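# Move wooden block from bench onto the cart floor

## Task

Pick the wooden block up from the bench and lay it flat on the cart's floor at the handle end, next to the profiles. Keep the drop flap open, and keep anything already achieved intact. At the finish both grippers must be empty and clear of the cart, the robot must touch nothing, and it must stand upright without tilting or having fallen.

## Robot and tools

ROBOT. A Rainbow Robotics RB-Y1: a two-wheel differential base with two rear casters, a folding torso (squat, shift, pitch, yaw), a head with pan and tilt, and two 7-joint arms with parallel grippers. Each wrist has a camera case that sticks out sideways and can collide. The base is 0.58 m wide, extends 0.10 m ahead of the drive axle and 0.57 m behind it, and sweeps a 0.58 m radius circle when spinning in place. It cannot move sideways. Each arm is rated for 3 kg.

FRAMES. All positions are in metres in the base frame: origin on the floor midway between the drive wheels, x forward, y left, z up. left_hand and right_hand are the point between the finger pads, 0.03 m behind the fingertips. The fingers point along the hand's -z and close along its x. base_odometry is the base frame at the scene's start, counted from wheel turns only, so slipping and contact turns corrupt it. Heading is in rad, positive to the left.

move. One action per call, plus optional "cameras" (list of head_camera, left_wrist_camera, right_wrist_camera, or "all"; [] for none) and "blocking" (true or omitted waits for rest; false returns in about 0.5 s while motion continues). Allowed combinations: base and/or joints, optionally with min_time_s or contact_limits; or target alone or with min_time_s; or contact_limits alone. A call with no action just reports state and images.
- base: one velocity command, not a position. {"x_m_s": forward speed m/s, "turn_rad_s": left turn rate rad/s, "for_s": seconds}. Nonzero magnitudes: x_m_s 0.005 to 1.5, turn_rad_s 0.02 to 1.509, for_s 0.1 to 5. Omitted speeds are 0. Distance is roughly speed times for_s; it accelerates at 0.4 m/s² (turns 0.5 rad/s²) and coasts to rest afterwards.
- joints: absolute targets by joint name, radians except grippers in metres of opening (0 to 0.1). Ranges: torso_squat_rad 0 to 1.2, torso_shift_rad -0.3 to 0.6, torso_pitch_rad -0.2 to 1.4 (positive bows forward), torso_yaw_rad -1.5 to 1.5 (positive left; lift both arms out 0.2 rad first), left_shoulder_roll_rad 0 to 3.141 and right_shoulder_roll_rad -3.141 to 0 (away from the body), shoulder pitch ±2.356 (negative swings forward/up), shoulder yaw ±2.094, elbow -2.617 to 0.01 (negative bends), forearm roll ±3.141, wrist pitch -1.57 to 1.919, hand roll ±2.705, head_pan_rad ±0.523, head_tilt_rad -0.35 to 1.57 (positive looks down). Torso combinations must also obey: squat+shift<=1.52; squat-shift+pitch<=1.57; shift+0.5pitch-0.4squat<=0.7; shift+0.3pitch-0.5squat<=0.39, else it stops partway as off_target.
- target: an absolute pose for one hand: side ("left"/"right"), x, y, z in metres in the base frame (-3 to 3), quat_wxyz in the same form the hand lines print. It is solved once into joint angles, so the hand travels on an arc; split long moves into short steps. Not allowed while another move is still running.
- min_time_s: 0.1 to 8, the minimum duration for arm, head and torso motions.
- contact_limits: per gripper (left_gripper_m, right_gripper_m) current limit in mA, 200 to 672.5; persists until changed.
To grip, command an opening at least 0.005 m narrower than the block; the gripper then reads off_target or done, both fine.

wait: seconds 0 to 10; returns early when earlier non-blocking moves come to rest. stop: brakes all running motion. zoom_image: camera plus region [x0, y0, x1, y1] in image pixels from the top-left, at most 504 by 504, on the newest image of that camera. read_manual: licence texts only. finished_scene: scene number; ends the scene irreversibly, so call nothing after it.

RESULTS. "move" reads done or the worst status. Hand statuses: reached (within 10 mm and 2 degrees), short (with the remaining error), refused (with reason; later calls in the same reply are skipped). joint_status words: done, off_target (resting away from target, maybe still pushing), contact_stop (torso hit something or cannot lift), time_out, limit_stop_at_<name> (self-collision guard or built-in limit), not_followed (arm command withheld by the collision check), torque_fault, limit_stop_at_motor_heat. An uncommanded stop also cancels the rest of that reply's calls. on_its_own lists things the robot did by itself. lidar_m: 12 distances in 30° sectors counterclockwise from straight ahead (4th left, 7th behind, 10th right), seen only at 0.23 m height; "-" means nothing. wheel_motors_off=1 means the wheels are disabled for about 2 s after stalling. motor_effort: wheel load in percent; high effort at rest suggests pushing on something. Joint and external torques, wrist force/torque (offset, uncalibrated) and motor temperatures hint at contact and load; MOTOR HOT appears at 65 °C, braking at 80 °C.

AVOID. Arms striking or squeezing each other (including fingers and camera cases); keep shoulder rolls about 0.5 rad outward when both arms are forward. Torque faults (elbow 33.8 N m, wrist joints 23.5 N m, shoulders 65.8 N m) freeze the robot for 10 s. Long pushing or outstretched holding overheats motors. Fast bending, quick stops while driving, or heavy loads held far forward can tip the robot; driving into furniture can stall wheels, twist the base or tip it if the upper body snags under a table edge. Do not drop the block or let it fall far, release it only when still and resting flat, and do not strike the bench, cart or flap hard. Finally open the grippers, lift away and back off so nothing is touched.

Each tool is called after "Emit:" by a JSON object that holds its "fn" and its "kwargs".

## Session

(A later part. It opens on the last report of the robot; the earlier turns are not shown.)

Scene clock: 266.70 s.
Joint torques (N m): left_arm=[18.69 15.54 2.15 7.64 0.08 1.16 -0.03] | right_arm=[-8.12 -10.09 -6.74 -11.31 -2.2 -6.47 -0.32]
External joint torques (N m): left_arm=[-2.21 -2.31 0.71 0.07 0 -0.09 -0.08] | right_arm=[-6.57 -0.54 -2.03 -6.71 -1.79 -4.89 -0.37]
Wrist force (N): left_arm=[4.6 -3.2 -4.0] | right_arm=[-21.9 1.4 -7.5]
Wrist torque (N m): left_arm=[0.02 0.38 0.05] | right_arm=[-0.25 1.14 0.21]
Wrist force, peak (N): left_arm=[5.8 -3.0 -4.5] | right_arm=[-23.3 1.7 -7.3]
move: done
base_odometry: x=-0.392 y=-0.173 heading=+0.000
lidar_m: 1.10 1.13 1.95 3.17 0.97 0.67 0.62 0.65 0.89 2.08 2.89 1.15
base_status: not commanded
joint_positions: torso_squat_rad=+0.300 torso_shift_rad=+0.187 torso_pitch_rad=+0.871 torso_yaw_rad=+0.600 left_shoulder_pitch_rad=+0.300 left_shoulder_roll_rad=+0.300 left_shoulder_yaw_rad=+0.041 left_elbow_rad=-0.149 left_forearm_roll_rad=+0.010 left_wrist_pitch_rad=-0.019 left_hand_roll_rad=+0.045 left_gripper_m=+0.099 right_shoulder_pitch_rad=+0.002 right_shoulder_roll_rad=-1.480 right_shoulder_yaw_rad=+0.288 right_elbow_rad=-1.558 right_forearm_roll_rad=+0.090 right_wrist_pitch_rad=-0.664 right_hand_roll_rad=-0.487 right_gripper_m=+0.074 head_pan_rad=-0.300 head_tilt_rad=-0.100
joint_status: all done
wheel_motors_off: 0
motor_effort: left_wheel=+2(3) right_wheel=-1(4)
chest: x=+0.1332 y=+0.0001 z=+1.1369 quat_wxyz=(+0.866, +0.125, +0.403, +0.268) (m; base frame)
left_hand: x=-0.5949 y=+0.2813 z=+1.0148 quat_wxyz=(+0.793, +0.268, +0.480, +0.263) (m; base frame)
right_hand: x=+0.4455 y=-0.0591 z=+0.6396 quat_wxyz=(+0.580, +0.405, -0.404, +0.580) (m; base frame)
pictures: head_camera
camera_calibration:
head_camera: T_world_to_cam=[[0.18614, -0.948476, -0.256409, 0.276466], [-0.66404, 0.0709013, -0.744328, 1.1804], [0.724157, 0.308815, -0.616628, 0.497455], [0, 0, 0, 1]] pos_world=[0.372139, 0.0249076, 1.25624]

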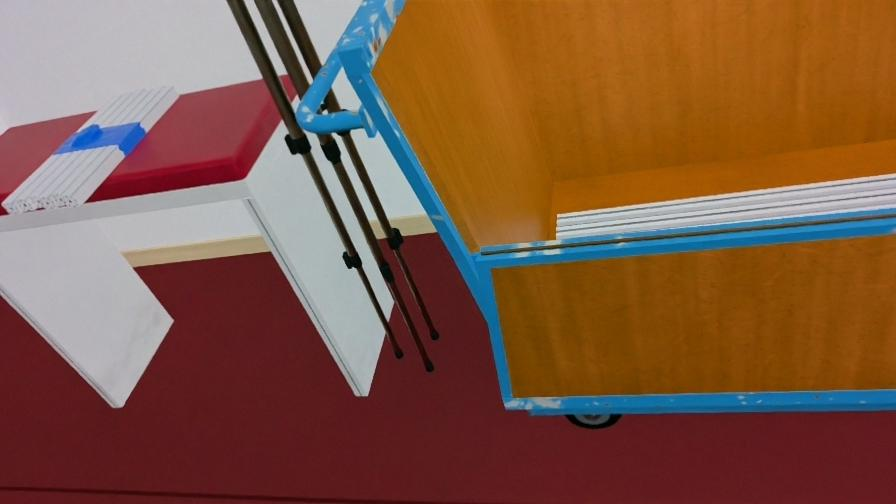

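Emit:
{"fn": "move", "kwargs": {"target": {"side":"right","x":0.4455,"y":-0.059,"z":0.77,"quat_wxyz":[0.58,0.4055,-0.4055,0.58]}, "min_time_s": 2, "cameras": ["head_camera"]}}

Scene clock: 270.30 s.
Joint torques (N m): left_arm=[18.86 15.8 2.36 7.6 0.01 1 -0.01] | right_arm=[-3.63 1.09 -10.72 -12.65 -2.09 -5.99 -0.39]
External joint torques (N m): left_arm=[-2.04 -2.06 0.92 0.04 -0.07 -0.26 -0.06] | right_arm=[-2.73 -0.91 -5.15 -7.49 -1.78 -4.47 -0.43]
Wrist force (N): left_arm=[5.8 -2.5 -4.1] | right_arm=[-22.1 1.6 -7.2]
Wrist torque (N m): left_arm=[-0.09 0.52 0.05] | right_arm=[-0.25 1.15 0.18]
Wrist force, peak (N): left_arm=[5.4 -3.8 -4.4] | right_arm=[-24.0 0.8 -7.4]
move: done
base_odometry: x=-0.392 y=-0.173 heading=+0.000
lidar_m: 1.09 1.12 1.95 3.15 0.95 0.66 0.63 0.65 0.87 2.09 2.90 1.15
base_status: not commanded
joint_positions: torso_squat_rad=+0.300 torso_shift_rad=+0.187 torso_pitch_rad=+0.871 torso_yaw_rad=+0.600 left_shoulder_pitch_rad=+0.300 left_shoulder_roll_rad=+0.300 left_shoulder_yaw_rad=+0.041 left_elbow_rad=-0.149 left_forearm_roll_rad=+0.010 left_wrist_pitch_rad=-0.019 left_hand_roll_rad=+0.045 left_gripper_m=+0.099 right_shoulder_pitch_rad=+1.036 right_shoulder_roll_rad=-1.549 right_shoulder_yaw_rad=-0.758 right_elbow_rad=-2.126 right_forearm_roll_rad=-0.012 right_wrist_pitch_rad=-0.465 right_hand_roll_rad=-0.566 right_gripper_m=+0.074 head_pan_rad=-0.300 head_tilt_rad=-0.100
joint_status: all done
wheel_motors_off: 0
motor_effort: left_wheel=+2(3) right_wheel=-3(4)
chest: x=+0.1332 y=+0.0001 z=+1.1369 quat_wxyz=(+0.866, +0.125, +0.403, +0.268) (m; base frame)
left_hand: x=-0.5949 y=+0.2813 z=+1.0148 quat_wxyz=(+0.793, +0.268, +0.480, +0.263) (m; base frame)
right_hand: x=+0.4455 y=-0.0598 z=+0.7688 quat_wxyz=(+0.581, +0.404, -0.405, +0.579) (m; base frame)
right_hand_status: reached (checked arc, planned for 2.0 s): 1 mm and 0.2 deg off.
pictures: head_camera
camera_calibration:
head_camera: T_world_to_cam=[[0.18614, -0.948476, -0.256409, 0.276466], [-0.66404, 0.0709013, -0.744328, 1.1804], [0.724157, 0.308815, -0.616628, 0.497455], [0, 0, 0, 1]] pos_world=[0.372139, 0.0249076, 1.25624]

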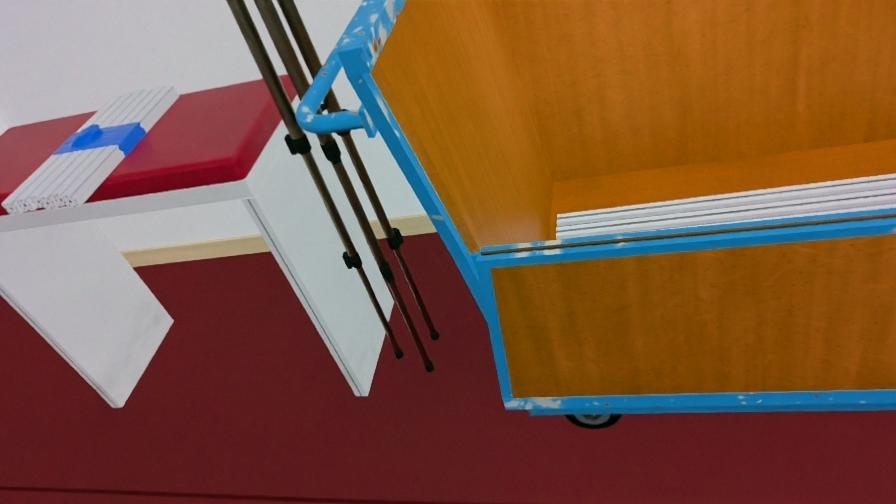

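Emit:
{"fn": "move", "kwargs": {"base": {"turn_rad_s":0.3,"for_s":0.72}}}

Emit:
{"fn": "move", "kwargs": {"base": {"x_m_s":0.2,"for_s":2.2}}}

Emit:
{"fn": "move", "kwargs": {"base": {"turn_rad_s":-0.3,"for_s":0.72}, "cameras": ["head_camera"]}}

Scene clock: 277.13 s.
Joint torques (N m): left_arm=[59.63 14.88 2.3 36.24 0.41 14.29 0.52] | right_arm=[-4.62 2.13 -9.75 -12.88 -1.85 -6.17 -0.4]
External joint torques (N m): left_arm=[38.69 -3 0.79 28.69 0.32 13.05 0.48] | right_arm=[-3.81 -0.04 -4.32 -7.64 -1.55 -4.63 -0.45]
Wrist force (N): left_arm=[79.8 -10.4 116.7] | right_arm=[-22.2 1.5 -6.9]
Wrist torque (N m): left_arm=[0.79 5.09 -0.16] | right_arm=[-0.35 1.15 0.20]
Wrist force, peak (N): left_arm=[82.0 -15.4 152.4] | right_arm=[-31.2 -1.4 -10.3]
move: done
base_odometry: x=-0.391 y=-0.173 heading=+0.215
lidar_m: 1.09 1.47 3.28 1.60 0.79 0.64 0.63 0.72 1.11 4.75 1.35 1.10
base_status: done (sent for 0.73 of 0.73 s)
joint_positions: torso_squat_rad=+0.299 torso_shift_rad=+0.190 torso_pitch_rad=+0.874 torso_yaw_rad=+0.599 left_shoulder_pitch_rad=+0.290 left_shoulder_roll_rad=+0.300 left_shoulder_yaw_rad=+0.041 left_elbow_rad=-0.159 left_forearm_roll_rad=+0.010 left_wrist_pitch_rad=-0.022 left_hand_roll_rad=+0.045 left_gripper_m=+0.098 right_shoulder_pitch_rad=+1.036 right_shoulder_roll_rad=-1.550 right_shoulder_yaw_rad=-0.758 right_elbow_rad=-2.126 right_forearm_roll_rad=-0.012 right_wrist_pitch_rad=-0.465 right_hand_roll_rad=-0.566 right_gripper_m=+0.074 head_pan_rad=-0.300 head_tilt_rad=-0.100
joint_status: not commanded
wheel_motors_off: 0
on_its_own: left_wheel is at rest, and its effort (-97) is outside its rest range (-51 to +51); the wheels pushed hard for 1.6 s: something may have held the robot back, and base_odometry may count slip
motor_effort: left_wheel=-97(100) right_wheel=+25(45)
chest: x=+0.1353 y=-0.0001 z=+1.1359 quat_wxyz=(+0.866, +0.125, +0.404, +0.267) (m; base frame)
left_hand: x=-0.5878 y=+0.2908 z=+1.0068 quat_wxyz=(+0.798, +0.271, +0.471, +0.259) (m; base frame)
right_hand: x=+0.4464 y=-0.0606 z=+0.7669 quat_wxyz=(+0.582, +0.405, -0.404, +0.578) (m; base frame)
pictures: none

Scene clock: 280.27 s.
Joint torques (N m): left_arm=[18.71 15.21 2.25 8.18 0.42 1.22 0.36] | right_arm=[-5.6 1.2 -9.83 -12.71 -1.93 -6.09 -0.31]
External joint torques (N m): left_arm=[-2.2 -2.65 0.81 0.62 0.33 -0.03 0.31] | right_arm=[-4.69 -0.81 -4.26 -7.54 -1.62 -4.58 -0.36]
Wrist force (N): left_arm=[5.1 -3.7 -3.4] | right_arm=[-23.1 2.6 -6.8]
Wrist torque (N m): left_arm=[0.09 0.44 0.03] | right_arm=[-0.29 1.13 0.20]
Wrist force, peak (N): left_arm=[75.6 -12.1 139.9] | right_arm=[-26.6 5.8 -4.1]
move: done
base_odometry: x=+0.039 y=-0.079 heading=+0.215
lidar_m: 0.66 1.06 1.63 2.65 1.34 1.07 1.07 1.20 1.86 3.70 0.80 0.66
base_status: done (sent for 2.2 of 2.2 s)
joint_positions: torso_squat_rad=+0.300 torso_shift_rad=+0.187 torso_pitch_rad=+0.871 torso_yaw_rad=+0.600 left_shoulder_pitch_rad=+0.300 left_shoulder_roll_rad=+0.300 left_shoulder_yaw_rad=+0.041 left_elbow_rad=-0.150 left_forearm_roll_rad=+0.010 left_wrist_pitch_rad=-0.019 left_hand_roll_rad=+0.045 left_gripper_m=+0.099 right_shoulder_pitch_rad=+1.036 right_shoulder_roll_rad=-1.549 right_shoulder_yaw_rad=-0.758 right_elbow_rad=-2.126 right_forearm_roll_rad=-0.012 right_wrist_pitch_rad=-0.465 right_hand_roll_rad=-0.566 right_gripper_m=+0.074 head_pan_rad=-0.300 head_tilt_rad=-0.100
joint_status: not commanded
wheel_motors_off: 0
on_its_own: the wheels pushed hard for 0.3 s: something may have held the robot back, and base_odometry may count slip
motor_effort: left_wheel=+0(95) right_wheel=-2(75)
chest: x=+0.1332 y=+0.0001 z=+1.1369 quat_wxyz=(+0.866, +0.125, +0.403, +0.268) (m; base frame)
left_hand: x=-0.5948 y=+0.2815 z=+1.0148 quat_wxyz=(+0.793, +0.268, +0.479, +0.263) (m; base frame)
right_hand: x=+0.4455 y=-0.0599 z=+0.7688 quat_wxyz=(+0.581, +0.404, -0.405, +0.579) (m; base frame)
pictures: none

Scene clock: 281.93 s.
Joint torques (N m): left_arm=[18.53 15.38 2.07 8.31 0.33 1.34 0.33] | right_arm=[-5.58 1.62 -9.93 -12.67 -1.88 -6.05 -0.41]
External joint torques (N m): left_arm=[-2.38 -2.47 0.63 0.75 0.25 0.08 0.28] | right_arm=[-4.68 -0.38 -4.36 -7.51 -1.57 -4.53 -0.46]
Wrist force (N): left_arm=[4.6 -4.2 -4.1] | right_arm=[-22.5 2.2 -7.1]
Wrist torque (N m): left_arm=[0.13 0.37 0.11] | right_arm=[-0.31 1.15 0.19]
Wrist force, peak (N): left_arm=[5.8 -4.2 -4.7] | right_arm=[-23.3 2.1 -6.6]
move: done
base_odometry: x=+0.039 y=-0.079 heading=-0.004
lidar_m: 0.66 0.68 1.62 4.75 1.64 1.13 1.06 1.11 1.47 3.42 1.00 0.71
base_status: done (sent for 0.73 of 0.73 s)
joint_positions: torso_squat_rad=+0.300 torso_shift_rad=+0.187 torso_pitch_rad=+0.871 torso_yaw_rad=+0.600 left_shoulder_pitch_rad=+0.300 left_shoulder_roll_rad=+0.300 left_shoulder_yaw_rad=+0.041 left_elbow_rad=-0.150 left_forearm_roll_rad=+0.010 left_wrist_pitch_rad=-0.019 left_hand_roll_rad=+0.045 left_gripper_m=+0.099 right_shoulder_pitch_rad=+1.036 right_shoulder_roll_rad=-1.549 right_shoulder_yaw_rad=-0.758 right_elbow_rad=-2.126 right_forearm_roll_rad=-0.012 right_wrist_pitch_rad=-0.465 right_hand_roll_rad=-0.566 right_gripper_m=+0.074 head_pan_rad=-0.300 head_tilt_rad=-0.100
joint_status: not commanded
wheel_motors_off: 0
motor_effort: left_wheel=+4(26) right_wheel=-14(37)
chest: x=+0.1332 y=+0.0001 z=+1.1369 quat_wxyz=(+0.866, +0.125, +0.403, +0.268) (m; base frame)
left_hand: x=-0.5948 y=+0.2814 z=+1.0148 quat_wxyz=(+0.793, +0.268, +0.479, +0.263) (m; base frame)
right_hand: x=+0.4455 y=-0.0599 z=+0.7688 quat_wxyz=(+0.581, +0.404, -0.405, +0.579) (m; base frame)
pictures: head_camera
camera_calibration:
head_camera: T_world_to_cam=[[0.186076, -0.948469, -0.256479, 0.276577], [-0.664059, 0.0709903, -0.744303, 1.18038], [0.724156, 0.308814, -0.61663, 0.497457], [0, 0, 0, 1]] pos_world=[0.372139, 0.0249079, 1.25624]

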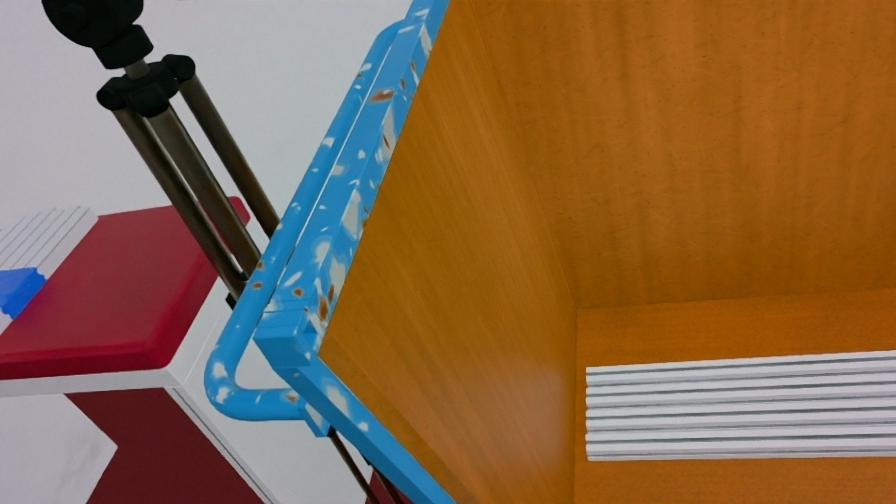

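Emit:
{"fn": "move", "kwargs": {"base": {"x_m_s":0.15,"for_s":2.7}, "cameras": ["head_camera"]}}

Scene clock: 290.03 s.
Joint torques (N m): left_arm=[18.58 15.42 2.34 8.28 0.28 1.21 0.28] | right_arm=[-5.74 1.58 -9.94 -12.77 -1.84 -6.17 -0.36]
External joint torques (N m): left_arm=[-2.32 -2.44 0.9 0.71 0.2 -0.04 0.24] | right_arm=[-4.84 -0.42 -4.37 -7.61 -1.53 -4.65 -0.4]
Wrist force (N): left_arm=[4.9 -3.5 -4.1] | right_arm=[-22.3 2.2 -6.8]
Wrist torque (N m): left_arm=[0.05 0.42 0.07] | right_arm=[-0.28 1.14 0.17]
Wrist force, peak (N): left_arm=[6.0 -4.7 -4.1] | right_arm=[-24.1 0.8 -7.3]
move: done
base_odometry: x=+0.444 y=-0.081 heading=-0.004
lidar_m: 0.25 0.27 0.35 1.48 2.25 1.56 1.45 1.52 2.00 4.71 0.40 0.27
base_status: done (sent for 2.7 of 2.7 s)
joint_positions: torso_squat_rad=+0.300 torso_shift_rad=+0.187 torso_pitch_rad=+0.871 torso_yaw_rad=+0.600 left_shoulder_pitch_rad=+0.300 left_shoulder_roll_rad=+0.300 left_shoulder_yaw_rad=+0.041 left_elbow_rad=-0.149 left_forearm_roll_rad=+0.010 left_wrist_pitch_rad=-0.019 left_hand_roll_rad=+0.045 left_gripper_m=+0.099 right_shoulder_pitch_rad=+1.036 right_shoulder_roll_rad=-1.549 right_shoulder_yaw_rad=-0.758 right_elbow_rad=-2.126 right_forearm_roll_rad=-0.012 right_wrist_pitch_rad=-0.465 right_hand_roll_rad=-0.566 right_gripper_m=+0.074 head_pan_rad=-0.300 head_tilt_rad=-0.100
joint_status: not commanded
wheel_motors_off: 0
motor_effort: left_wheel=+0(41) right_wheel=+1(28)
chest: x=+0.1332 y=+0.0001 z=+1.1369 quat_wxyz=(+0.866, +0.125, +0.403, +0.268) (m; base frame)
left_hand: x=-0.5948 y=+0.2814 z=+1.0148 quat_wxyz=(+0.793, +0.268, +0.479, +0.263) (m; base frame)
right_hand: x=+0.4455 y=-0.0599 z=+0.7688 quat_wxyz=(+0.581, +0.404, -0.405, +0.579) (m; base frame)
pictures: head_camera
camera_calibration:
head_camera: T_world_to_cam=[[0.186091, -0.948463, -0.25649, 0.276586], [-0.664107, 0.0709687, -0.744261, 1.18034], [0.724107, 0.308838, -0.616675, 0.497531], [0, 0, 0, 1]] pos_world=[0.372139, 0.0249078, 1.25624]

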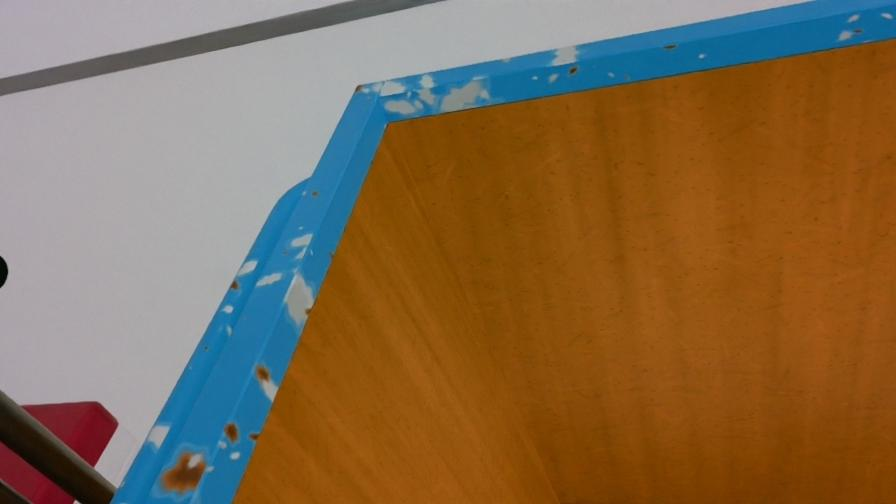

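Emit:
{"fn": "move", "kwargs": {"joints": {"head_tilt_rad":0.5,"head_pan_rad":-0.5}, "cameras": ["head_camera"]}}

Scene clock: 291.67 s.
Joint torques (N m): left_arm=[18.74 15.39 2.31 8.32 0.34 1.27 0.31] | right_arm=[-5.29 1.94 -9.58 -12.83 -1.82 -6.21 -0.39]
External joint torques (N m): left_arm=[-2.16 -2.46 0.87 0.75 0.26 0.02 0.27] | right_arm=[-4.39 -0.06 -4.01 -7.66 -1.51 -4.69 -0.44]
Wrist force (N): left_arm=[5.0 -4.7 -4.1] | right_arm=[-22.1 1.5 -7.4]
Wrist torque (N m): left_arm=[0.19 0.40 0.09] | right_arm=[-0.27 1.17 0.18]
Wrist force, peak (N): left_arm=[5.4 -4.7 -4.4] | right_arm=[-23.2 2.3 -7.4]
move: done
base_odometry: x=+0.444 y=-0.081 heading=-0.004
lidar_m: 0.25 0.27 0.35 1.48 2.24 1.56 1.47 1.52 1.99 4.69 0.39 0.27
base_status: not commanded
joint_positions: torso_squat_rad=+0.300 torso_shift_rad=+0.187 torso_pitch_rad=+0.871 torso_yaw_rad=+0.600 left_shoulder_pitch_rad=+0.300 left_shoulder_roll_rad=+0.300 left_shoulder_yaw_rad=+0.041 left_elbow_rad=-0.149 left_forearm_roll_rad=+0.010 left_wrist_pitch_rad=-0.019 left_hand_roll_rad=+0.045 left_gripper_m=+0.099 right_shoulder_pitch_rad=+1.036 right_shoulder_roll_rad=-1.549 right_shoulder_yaw_rad=-0.758 right_elbow_rad=-2.126 right_forearm_roll_rad=-0.012 right_wrist_pitch_rad=-0.465 right_hand_roll_rad=-0.566 right_gripper_m=+0.074 head_pan_rad=-0.500 head_tilt_rad=+0.500
joint_status: all done
wheel_motors_off: 0
motor_effort: left_wheel=+0(1) right_wheel=+1(3)
chest: x=+0.1332 y=+0.0001 z=+1.1369 quat_wxyz=(+0.866, +0.125, +0.403, +0.268) (m; base frame)
left_hand: x=-0.5948 y=+0.2814 z=+1.0148 quat_wxyz=(+0.793, +0.268, +0.479, +0.263) (m; base frame)
right_hand: x=+0.4455 y=-0.0599 z=+0.7688 quat_wxyz=(+0.581, +0.404, -0.405, +0.579) (m; base frame)
pictures: head_camera
camera_calibration:
head_camera: T_world_to_cam=[[0.0435885, -0.994019, -0.100134, 0.123796], [-0.967173, -0.0168686, -0.25356, 0.657433], [0.250354, 0.107899, -0.962123, 1.07364], [0, 0, 0, 1]] pos_world=[0.361665, 0.0183006, 1.21207]

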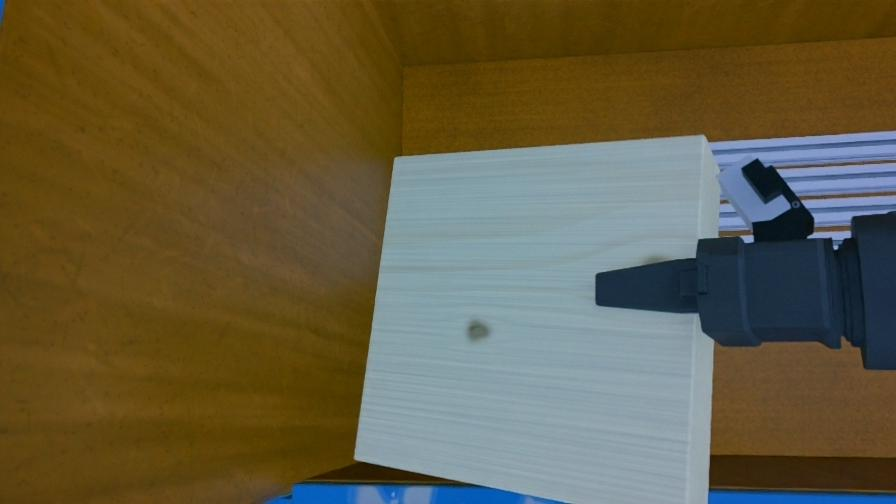

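Emit:
{"fn": "move", "kwargs": {"base": {"x_m_s":0.1,"for_s":0.4}}}

Emit:
{"fn": "move", "kwargs": {"joints": {"right_shoulder_pitch_rad":0.0,"right_shoulder_roll_rad":-1.48,"right_shoulder_yaw_rad":0.288,"right_elbow_rad":-1.56,"right_forearm_roll_rad":0.09,"right_wrist_pitch_rad":-0.665,"right_hand_roll_rad":-0.487}, "min_time_s": 3, "cameras": ["head_camera"]}}

Scene clock: 296.73 s.
Joint torques (N m): left_arm=[18.49 15.44 2.26 8.18 0.3 1.17 0.36] | right_arm=[-5.61 1.89 -9.36 -12.71 -1.95 -6.22 -0.4]
External joint torques (N m): left_arm=[-2.41 -2.42 0.82 0.62 0.22 -0.08 0.32] | right_arm=[-4.7 -0.11 -3.8 -7.54 -1.64 -4.7 -0.45]
Wrist force (N): left_arm=[4.8 -5.0 -4.3] | right_arm=[-22.3 1.5 -6.6]
Wrist torque (N m): left_arm=[0.25 0.37 0.06] | right_arm=[-0.31 1.06 0.16]
Wrist force, peak (N): left_arm=[5.9 -4.8 -4.6] | right_arm=[-23.8 1.3 -7.2]
move: done
base_odometry: x=+0.484 y=-0.081 heading=-0.004
lidar_m: 0.21 0.22 0.30 1.46 2.29 1.60 1.51 1.56 2.06 4.82 0.34 0.23
base_status: done (sent for 0.4 of 0.4 s)
joint_positions: torso_squat_rad=+0.300 torso_shift_rad=+0.187 torso_pitch_rad=+0.871 torso_yaw_rad=+0.600 left_shoulder_pitch_rad=+0.300 left_shoulder_roll_rad=+0.300 left_shoulder_yaw_rad=+0.041 left_elbow_rad=-0.149 left_forearm_roll_rad=+0.010 left_wrist_pitch_rad=-0.019 left_hand_roll_rad=+0.045 left_gripper_m=+0.099 right_shoulder_pitch_rad=+1.036 right_shoulder_roll_rad=-1.549 right_shoulder_yaw_rad=-0.758 right_elbow_rad=-2.126 right_forearm_roll_rad=-0.012 right_wrist_pitch_rad=-0.465 right_hand_roll_rad=-0.566 right_gripper_m=+0.074 head_pan_rad=-0.500 head_tilt_rad=+0.500
joint_status: not commanded
wheel_motors_off: 0
motor_effort: left_wheel=+0(22) right_wheel=-3(25)
chest: x=+0.1333 y=+0.0001 z=+1.1369 quat_wxyz=(+0.866, +0.125, +0.403, +0.268) (m; base frame)
left_hand: x=-0.5948 y=+0.2814 z=+1.0148 quat_wxyz=(+0.793, +0.268, +0.479, +0.263) (m; base frame)
right_hand: x=+0.4455 y=-0.0599 z=+0.7687 quat_wxyz=(+0.581, +0.404, -0.405, +0.579) (m; base frame)
pictures: none

Scene clock: 300.03 s.
Joint torques (N m): left_arm=[18.32 15.48 2.21 8.17 0.38 1.17 0.25] | right_arm=[-7.69 -7.17 -6.83 -11.35 -2.02 -6.53 0.11]
External joint torques (N m): left_arm=[-2.58 -2.38 0.77 0.6 0.3 -0.09 0.2] | right_arm=[-6.13 2.39 -2.11 -6.75 -1.6 -4.95 0.06]
Wrist force (N): left_arm=[5.8 -4.6 -4.2] | right_arm=[-22.4 1.9 -7.0]
Wrist torque (N m): left_arm=[0.20 0.51 0.08] | right_arm=[-0.26 1.12 0.01]
Wrist force, peak (N): left_arm=[5.8 -3.8 -5.2] | right_arm=[-23.2 1.1 -7.5]
move: done
base_odometry: x=+0.484 y=-0.081 heading=-0.004
lidar_m: 0.22 0.22 0.29 1.46 2.29 1.59 1.51 1.57 2.05 4.81 0.33 0.23
base_status: not commanded
joint_positions: torso_squat_rad=+0.300 torso_shift_rad=+0.187 torso_pitch_rad=+0.871 torso_yaw_rad=+0.600 left_shoulder_pitch_rad=+0.300 left_shoulder_roll_rad=+0.300 left_shoulder_yaw_rad=+0.041 left_elbow_rad=-0.149 left_forearm_roll_rad=+0.010 left_wrist_pitch_rad=-0.019 left_hand_roll_rad=+0.045 left_gripper_m=+0.099 right_shoulder_pitch_rad=+0.002 right_shoulder_roll_rad=-1.480 right_shoulder_yaw_rad=+0.288 right_elbow_rad=-1.558 right_forearm_roll_rad=+0.090 right_wrist_pitch_rad=-0.664 right_hand_roll_rad=-0.487 right_gripper_m=+0.074 head_pan_rad=-0.500 head_tilt_rad=+0.500
joint_status: all done
wheel_motors_off: 0
motor_effort: left_wheel=+0(2) right_wheel=-1(3)
chest: x=+0.1332 y=+0.0001 z=+1.1369 quat_wxyz=(+0.866, +0.125, +0.403, +0.268) (m; base frame)
left_hand: x=-0.5948 y=+0.2814 z=+1.0148 quat_wxyz=(+0.793, +0.268, +0.479, +0.263) (m; base frame)
right_hand: x=+0.4456 y=-0.0592 z=+0.6395 quat_wxyz=(+0.579, +0.405, -0.404, +0.581) (m; base frame)
pictures: head_camera
camera_calibration:
head_camera: T_world_to_cam=[[0.0435885, -0.994019, -0.100134, 0.123796], [-0.967173, -0.0168686, -0.25356, 0.657433], [0.250354, 0.107899, -0.962123, 1.07364], [0, 0, 0, 1]] pos_world=[0.361665, 0.0183006, 1.21207]

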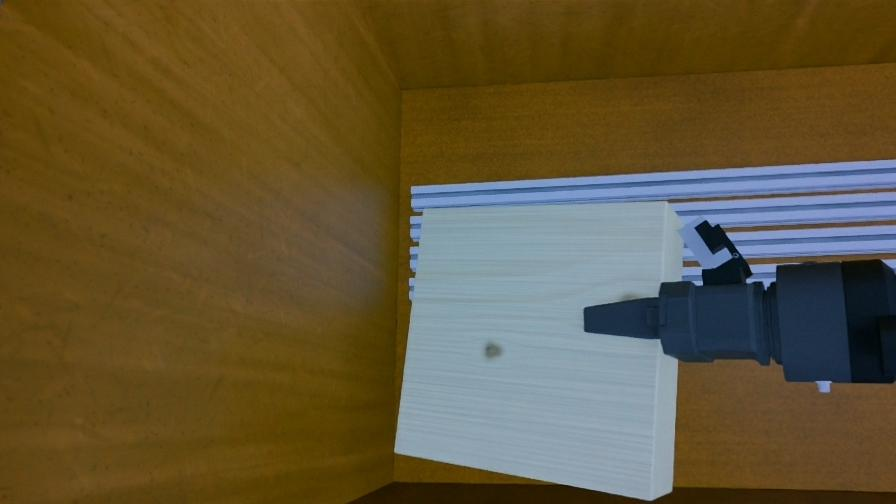

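Emit:
{"fn": "move", "kwargs": {"target": {"side":"right","x":0.465,"y":-0.06,"z":0.635,"quat_wxyz":[0.557,0.421,-0.3894,0.602]}, "min_time_s": 1, "cameras": ["head_camera"]}}

Scene clock: 303.80 s.
Joint torques (N m): left_arm=[18.47 15.11 2.15 8.33 0.35 1.19 0.35] | right_arm=[-9.41 -12.42 -7.2 -10.41 -2.87 -6.12 -0.29]
External joint torques (N m): left_arm=[-2.43 -2.75 0.71 0.76 0.27 -0.06 0.3] | right_arm=[-6.45 -1 -2.03 -6.41 -2.24 -4.64 -0.34]
Wrist force (N): left_arm=[4.0 -4.1 -4.0] | right_arm=[-22.2 1.4 -7.2]
Wrist torque (N m): left_arm=[0.13 0.30 0.05] | right_arm=[-0.32 1.13 0.23]
Wrist force, peak (N): left_arm=[5.8 -4.2 -4.6] | right_arm=[-23.3 1.6 -7.2]
move: done
base_odometry: x=+0.484 y=-0.081 heading=-0.004
lidar_m: 0.21 0.21 0.30 1.46 2.31 1.60 1.52 1.57 2.05 4.81 0.33 0.23
base_status: not commanded
joint_positions: torso_squat_rad=+0.300 torso_shift_rad=+0.187 torso_pitch_rad=+0.871 torso_yaw_rad=+0.600 left_shoulder_pitch_rad=+0.300 left_shoulder_roll_rad=+0.300 left_shoulder_yaw_rad=+0.041 left_elbow_rad=-0.149 left_forearm_roll_rad=+0.010 left_wrist_pitch_rad=-0.019 left_hand_roll_rad=+0.045 left_gripper_m=+0.099 right_shoulder_pitch_rad=-0.172 right_shoulder_roll_rad=-1.506 right_shoulder_yaw_rad=+0.401 right_elbow_rad=-1.437 right_forearm_roll_rad=+0.184 right_wrist_pitch_rad=-0.764 right_hand_roll_rad=-0.592 right_gripper_m=+0.074 head_pan_rad=-0.500 head_tilt_rad=+0.500
joint_status: all done
wheel_motors_off: 0
motor_effort: left_wheel=+0(2) right_wheel=+0(2)
chest: x=+0.1332 y=+0.0001 z=+1.1369 quat_wxyz=(+0.866, +0.125, +0.403, +0.268) (m; base frame)
left_hand: x=-0.5948 y=+0.2814 z=+1.0148 quat_wxyz=(+0.793, +0.268, +0.479, +0.263) (m; base frame)
right_hand: x=+0.4642 y=-0.0608 z=+0.6340 quat_wxyz=(+0.559, +0.418, -0.388, +0.602) (m; base frame)
right_hand_status: reached (checked arc, planned for 1.0 s): 2 mm and 0.4 deg off.
pictures: head_camera
camera_calibration:
head_camera: T_world_to_cam=[[0.0435885, -0.994019, -0.100134, 0.123796], [-0.967173, -0.0168686, -0.25356, 0.657433], [0.250354, 0.107899, -0.962123, 1.07364], [0, 0, 0, 1]] pos_world=[0.361665, 0.0183006, 1.21207]

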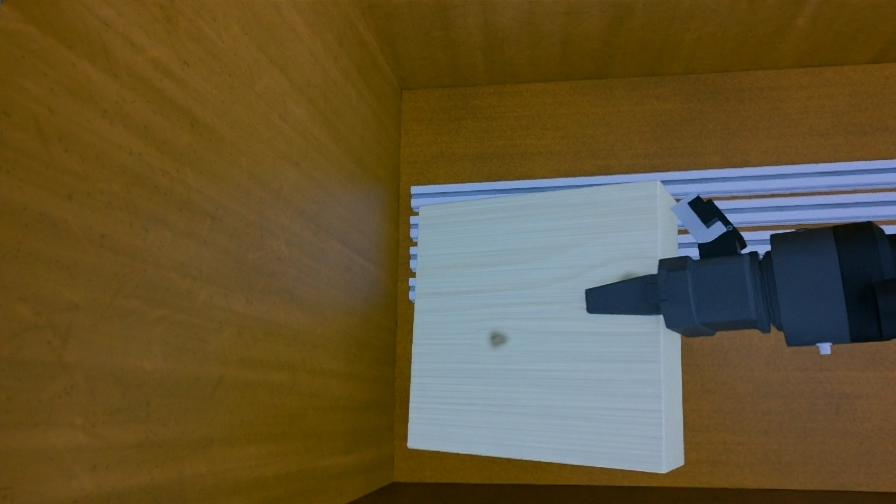

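Emit:
{"fn": "move", "kwargs": {"joints": {"torso_squat_rad":0.707,"torso_shift_rad":0.236}, "min_time_s": 3, "cameras": ["head_camera"]}}

Emit:
{"fn": "move", "kwargs": {"joints": {"torso_squat_rad":0.95,"torso_shift_rad":0.313}, "min_time_s": 3, "cameras": ["head_camera"]}}

Scene clock: 309.93 s.
Joint torques (N m): left_arm=[18.43 15.23 1.89 8.32 0.33 1.24 0.27] | right_arm=[-9.3 -11.89 -6.86 -10.21 -2.96 -6.17 -0.31]
External joint torques (N m): left_arm=[-2.47 -2.62 0.46 0.75 0.24 -0.01 0.23] | right_arm=[-6.34 -0.46 -1.68 -6.21 -2.34 -4.68 -0.36]
Wrist force (N): left_arm=[5.0 -3.8 -4.4] | right_arm=[-22.3 1.2 -7.7]
Wrist torque (N m): left_arm=[0.09 0.42 0.05] | right_arm=[-0.27 1.12 0.22]
Wrist force, peak (N): left_arm=[5.3 -4.8 -5.4] | right_arm=[-23.0 0.9 -7.5]
move: done
base_odometry: x=+0.484 y=-0.081 heading=-0.004
lidar_m: 0.21 0.23 0.30 1.46 2.31 1.61 1.51 1.57 2.04 4.81 0.34 0.23
base_status: not commanded
joint_positions: torso_squat_rad=+0.707 torso_shift_rad=+0.236 torso_pitch_rad=+0.871 torso_yaw_rad=+0.600 left_shoulder_pitch_rad=+0.300 left_shoulder_roll_rad=+0.300 left_shoulder_yaw_rad=+0.041 left_elbow_rad=-0.149 left_forearm_roll_rad=+0.010 left_wrist_pitch_rad=-0.019 left_hand_roll_rad=+0.045 left_gripper_m=+0.099 right_shoulder_pitch_rad=-0.172 right_shoulder_roll_rad=-1.506 right_shoulder_yaw_rad=+0.401 right_elbow_rad=-1.437 right_forearm_roll_rad=+0.184 right_wrist_pitch_rad=-0.764 right_hand_roll_rad=-0.592 right_gripper_m=+0.074 head_pan_rad=-0.500 head_tilt_rad=+0.500
joint_status: all done
wheel_motors_off: 0
motor_effort: left_wheel=+0(1) right_wheel=+1(3)
chest: x=+0.1332 y=+0.0001 z=+0.9973 quat_wxyz=(+0.866, +0.125, +0.403, +0.268) (m; base frame)
left_hand: x=-0.5948 y=+0.2814 z=+0.8751 quat_wxyz=(+0.793, +0.268, +0.479, +0.263) (m; base frame)
right_hand: x=+0.4643 y=-0.0609 z=+0.4945 quat_wxyz=(+0.559, +0.418, -0.388, +0.602) (m; base frame)
pictures: head_camera
camera_calibration:
head_camera: T_world_to_cam=[[0.0436017, -0.994018, -0.100133, 0.109821], [-0.967117, -0.016858, -0.253771, 0.622267], [0.250565, 0.107905, -0.962067, 0.939286], [0, 0, 0, 1]] pos_world=[0.361665, 0.0183006, 1.07257]

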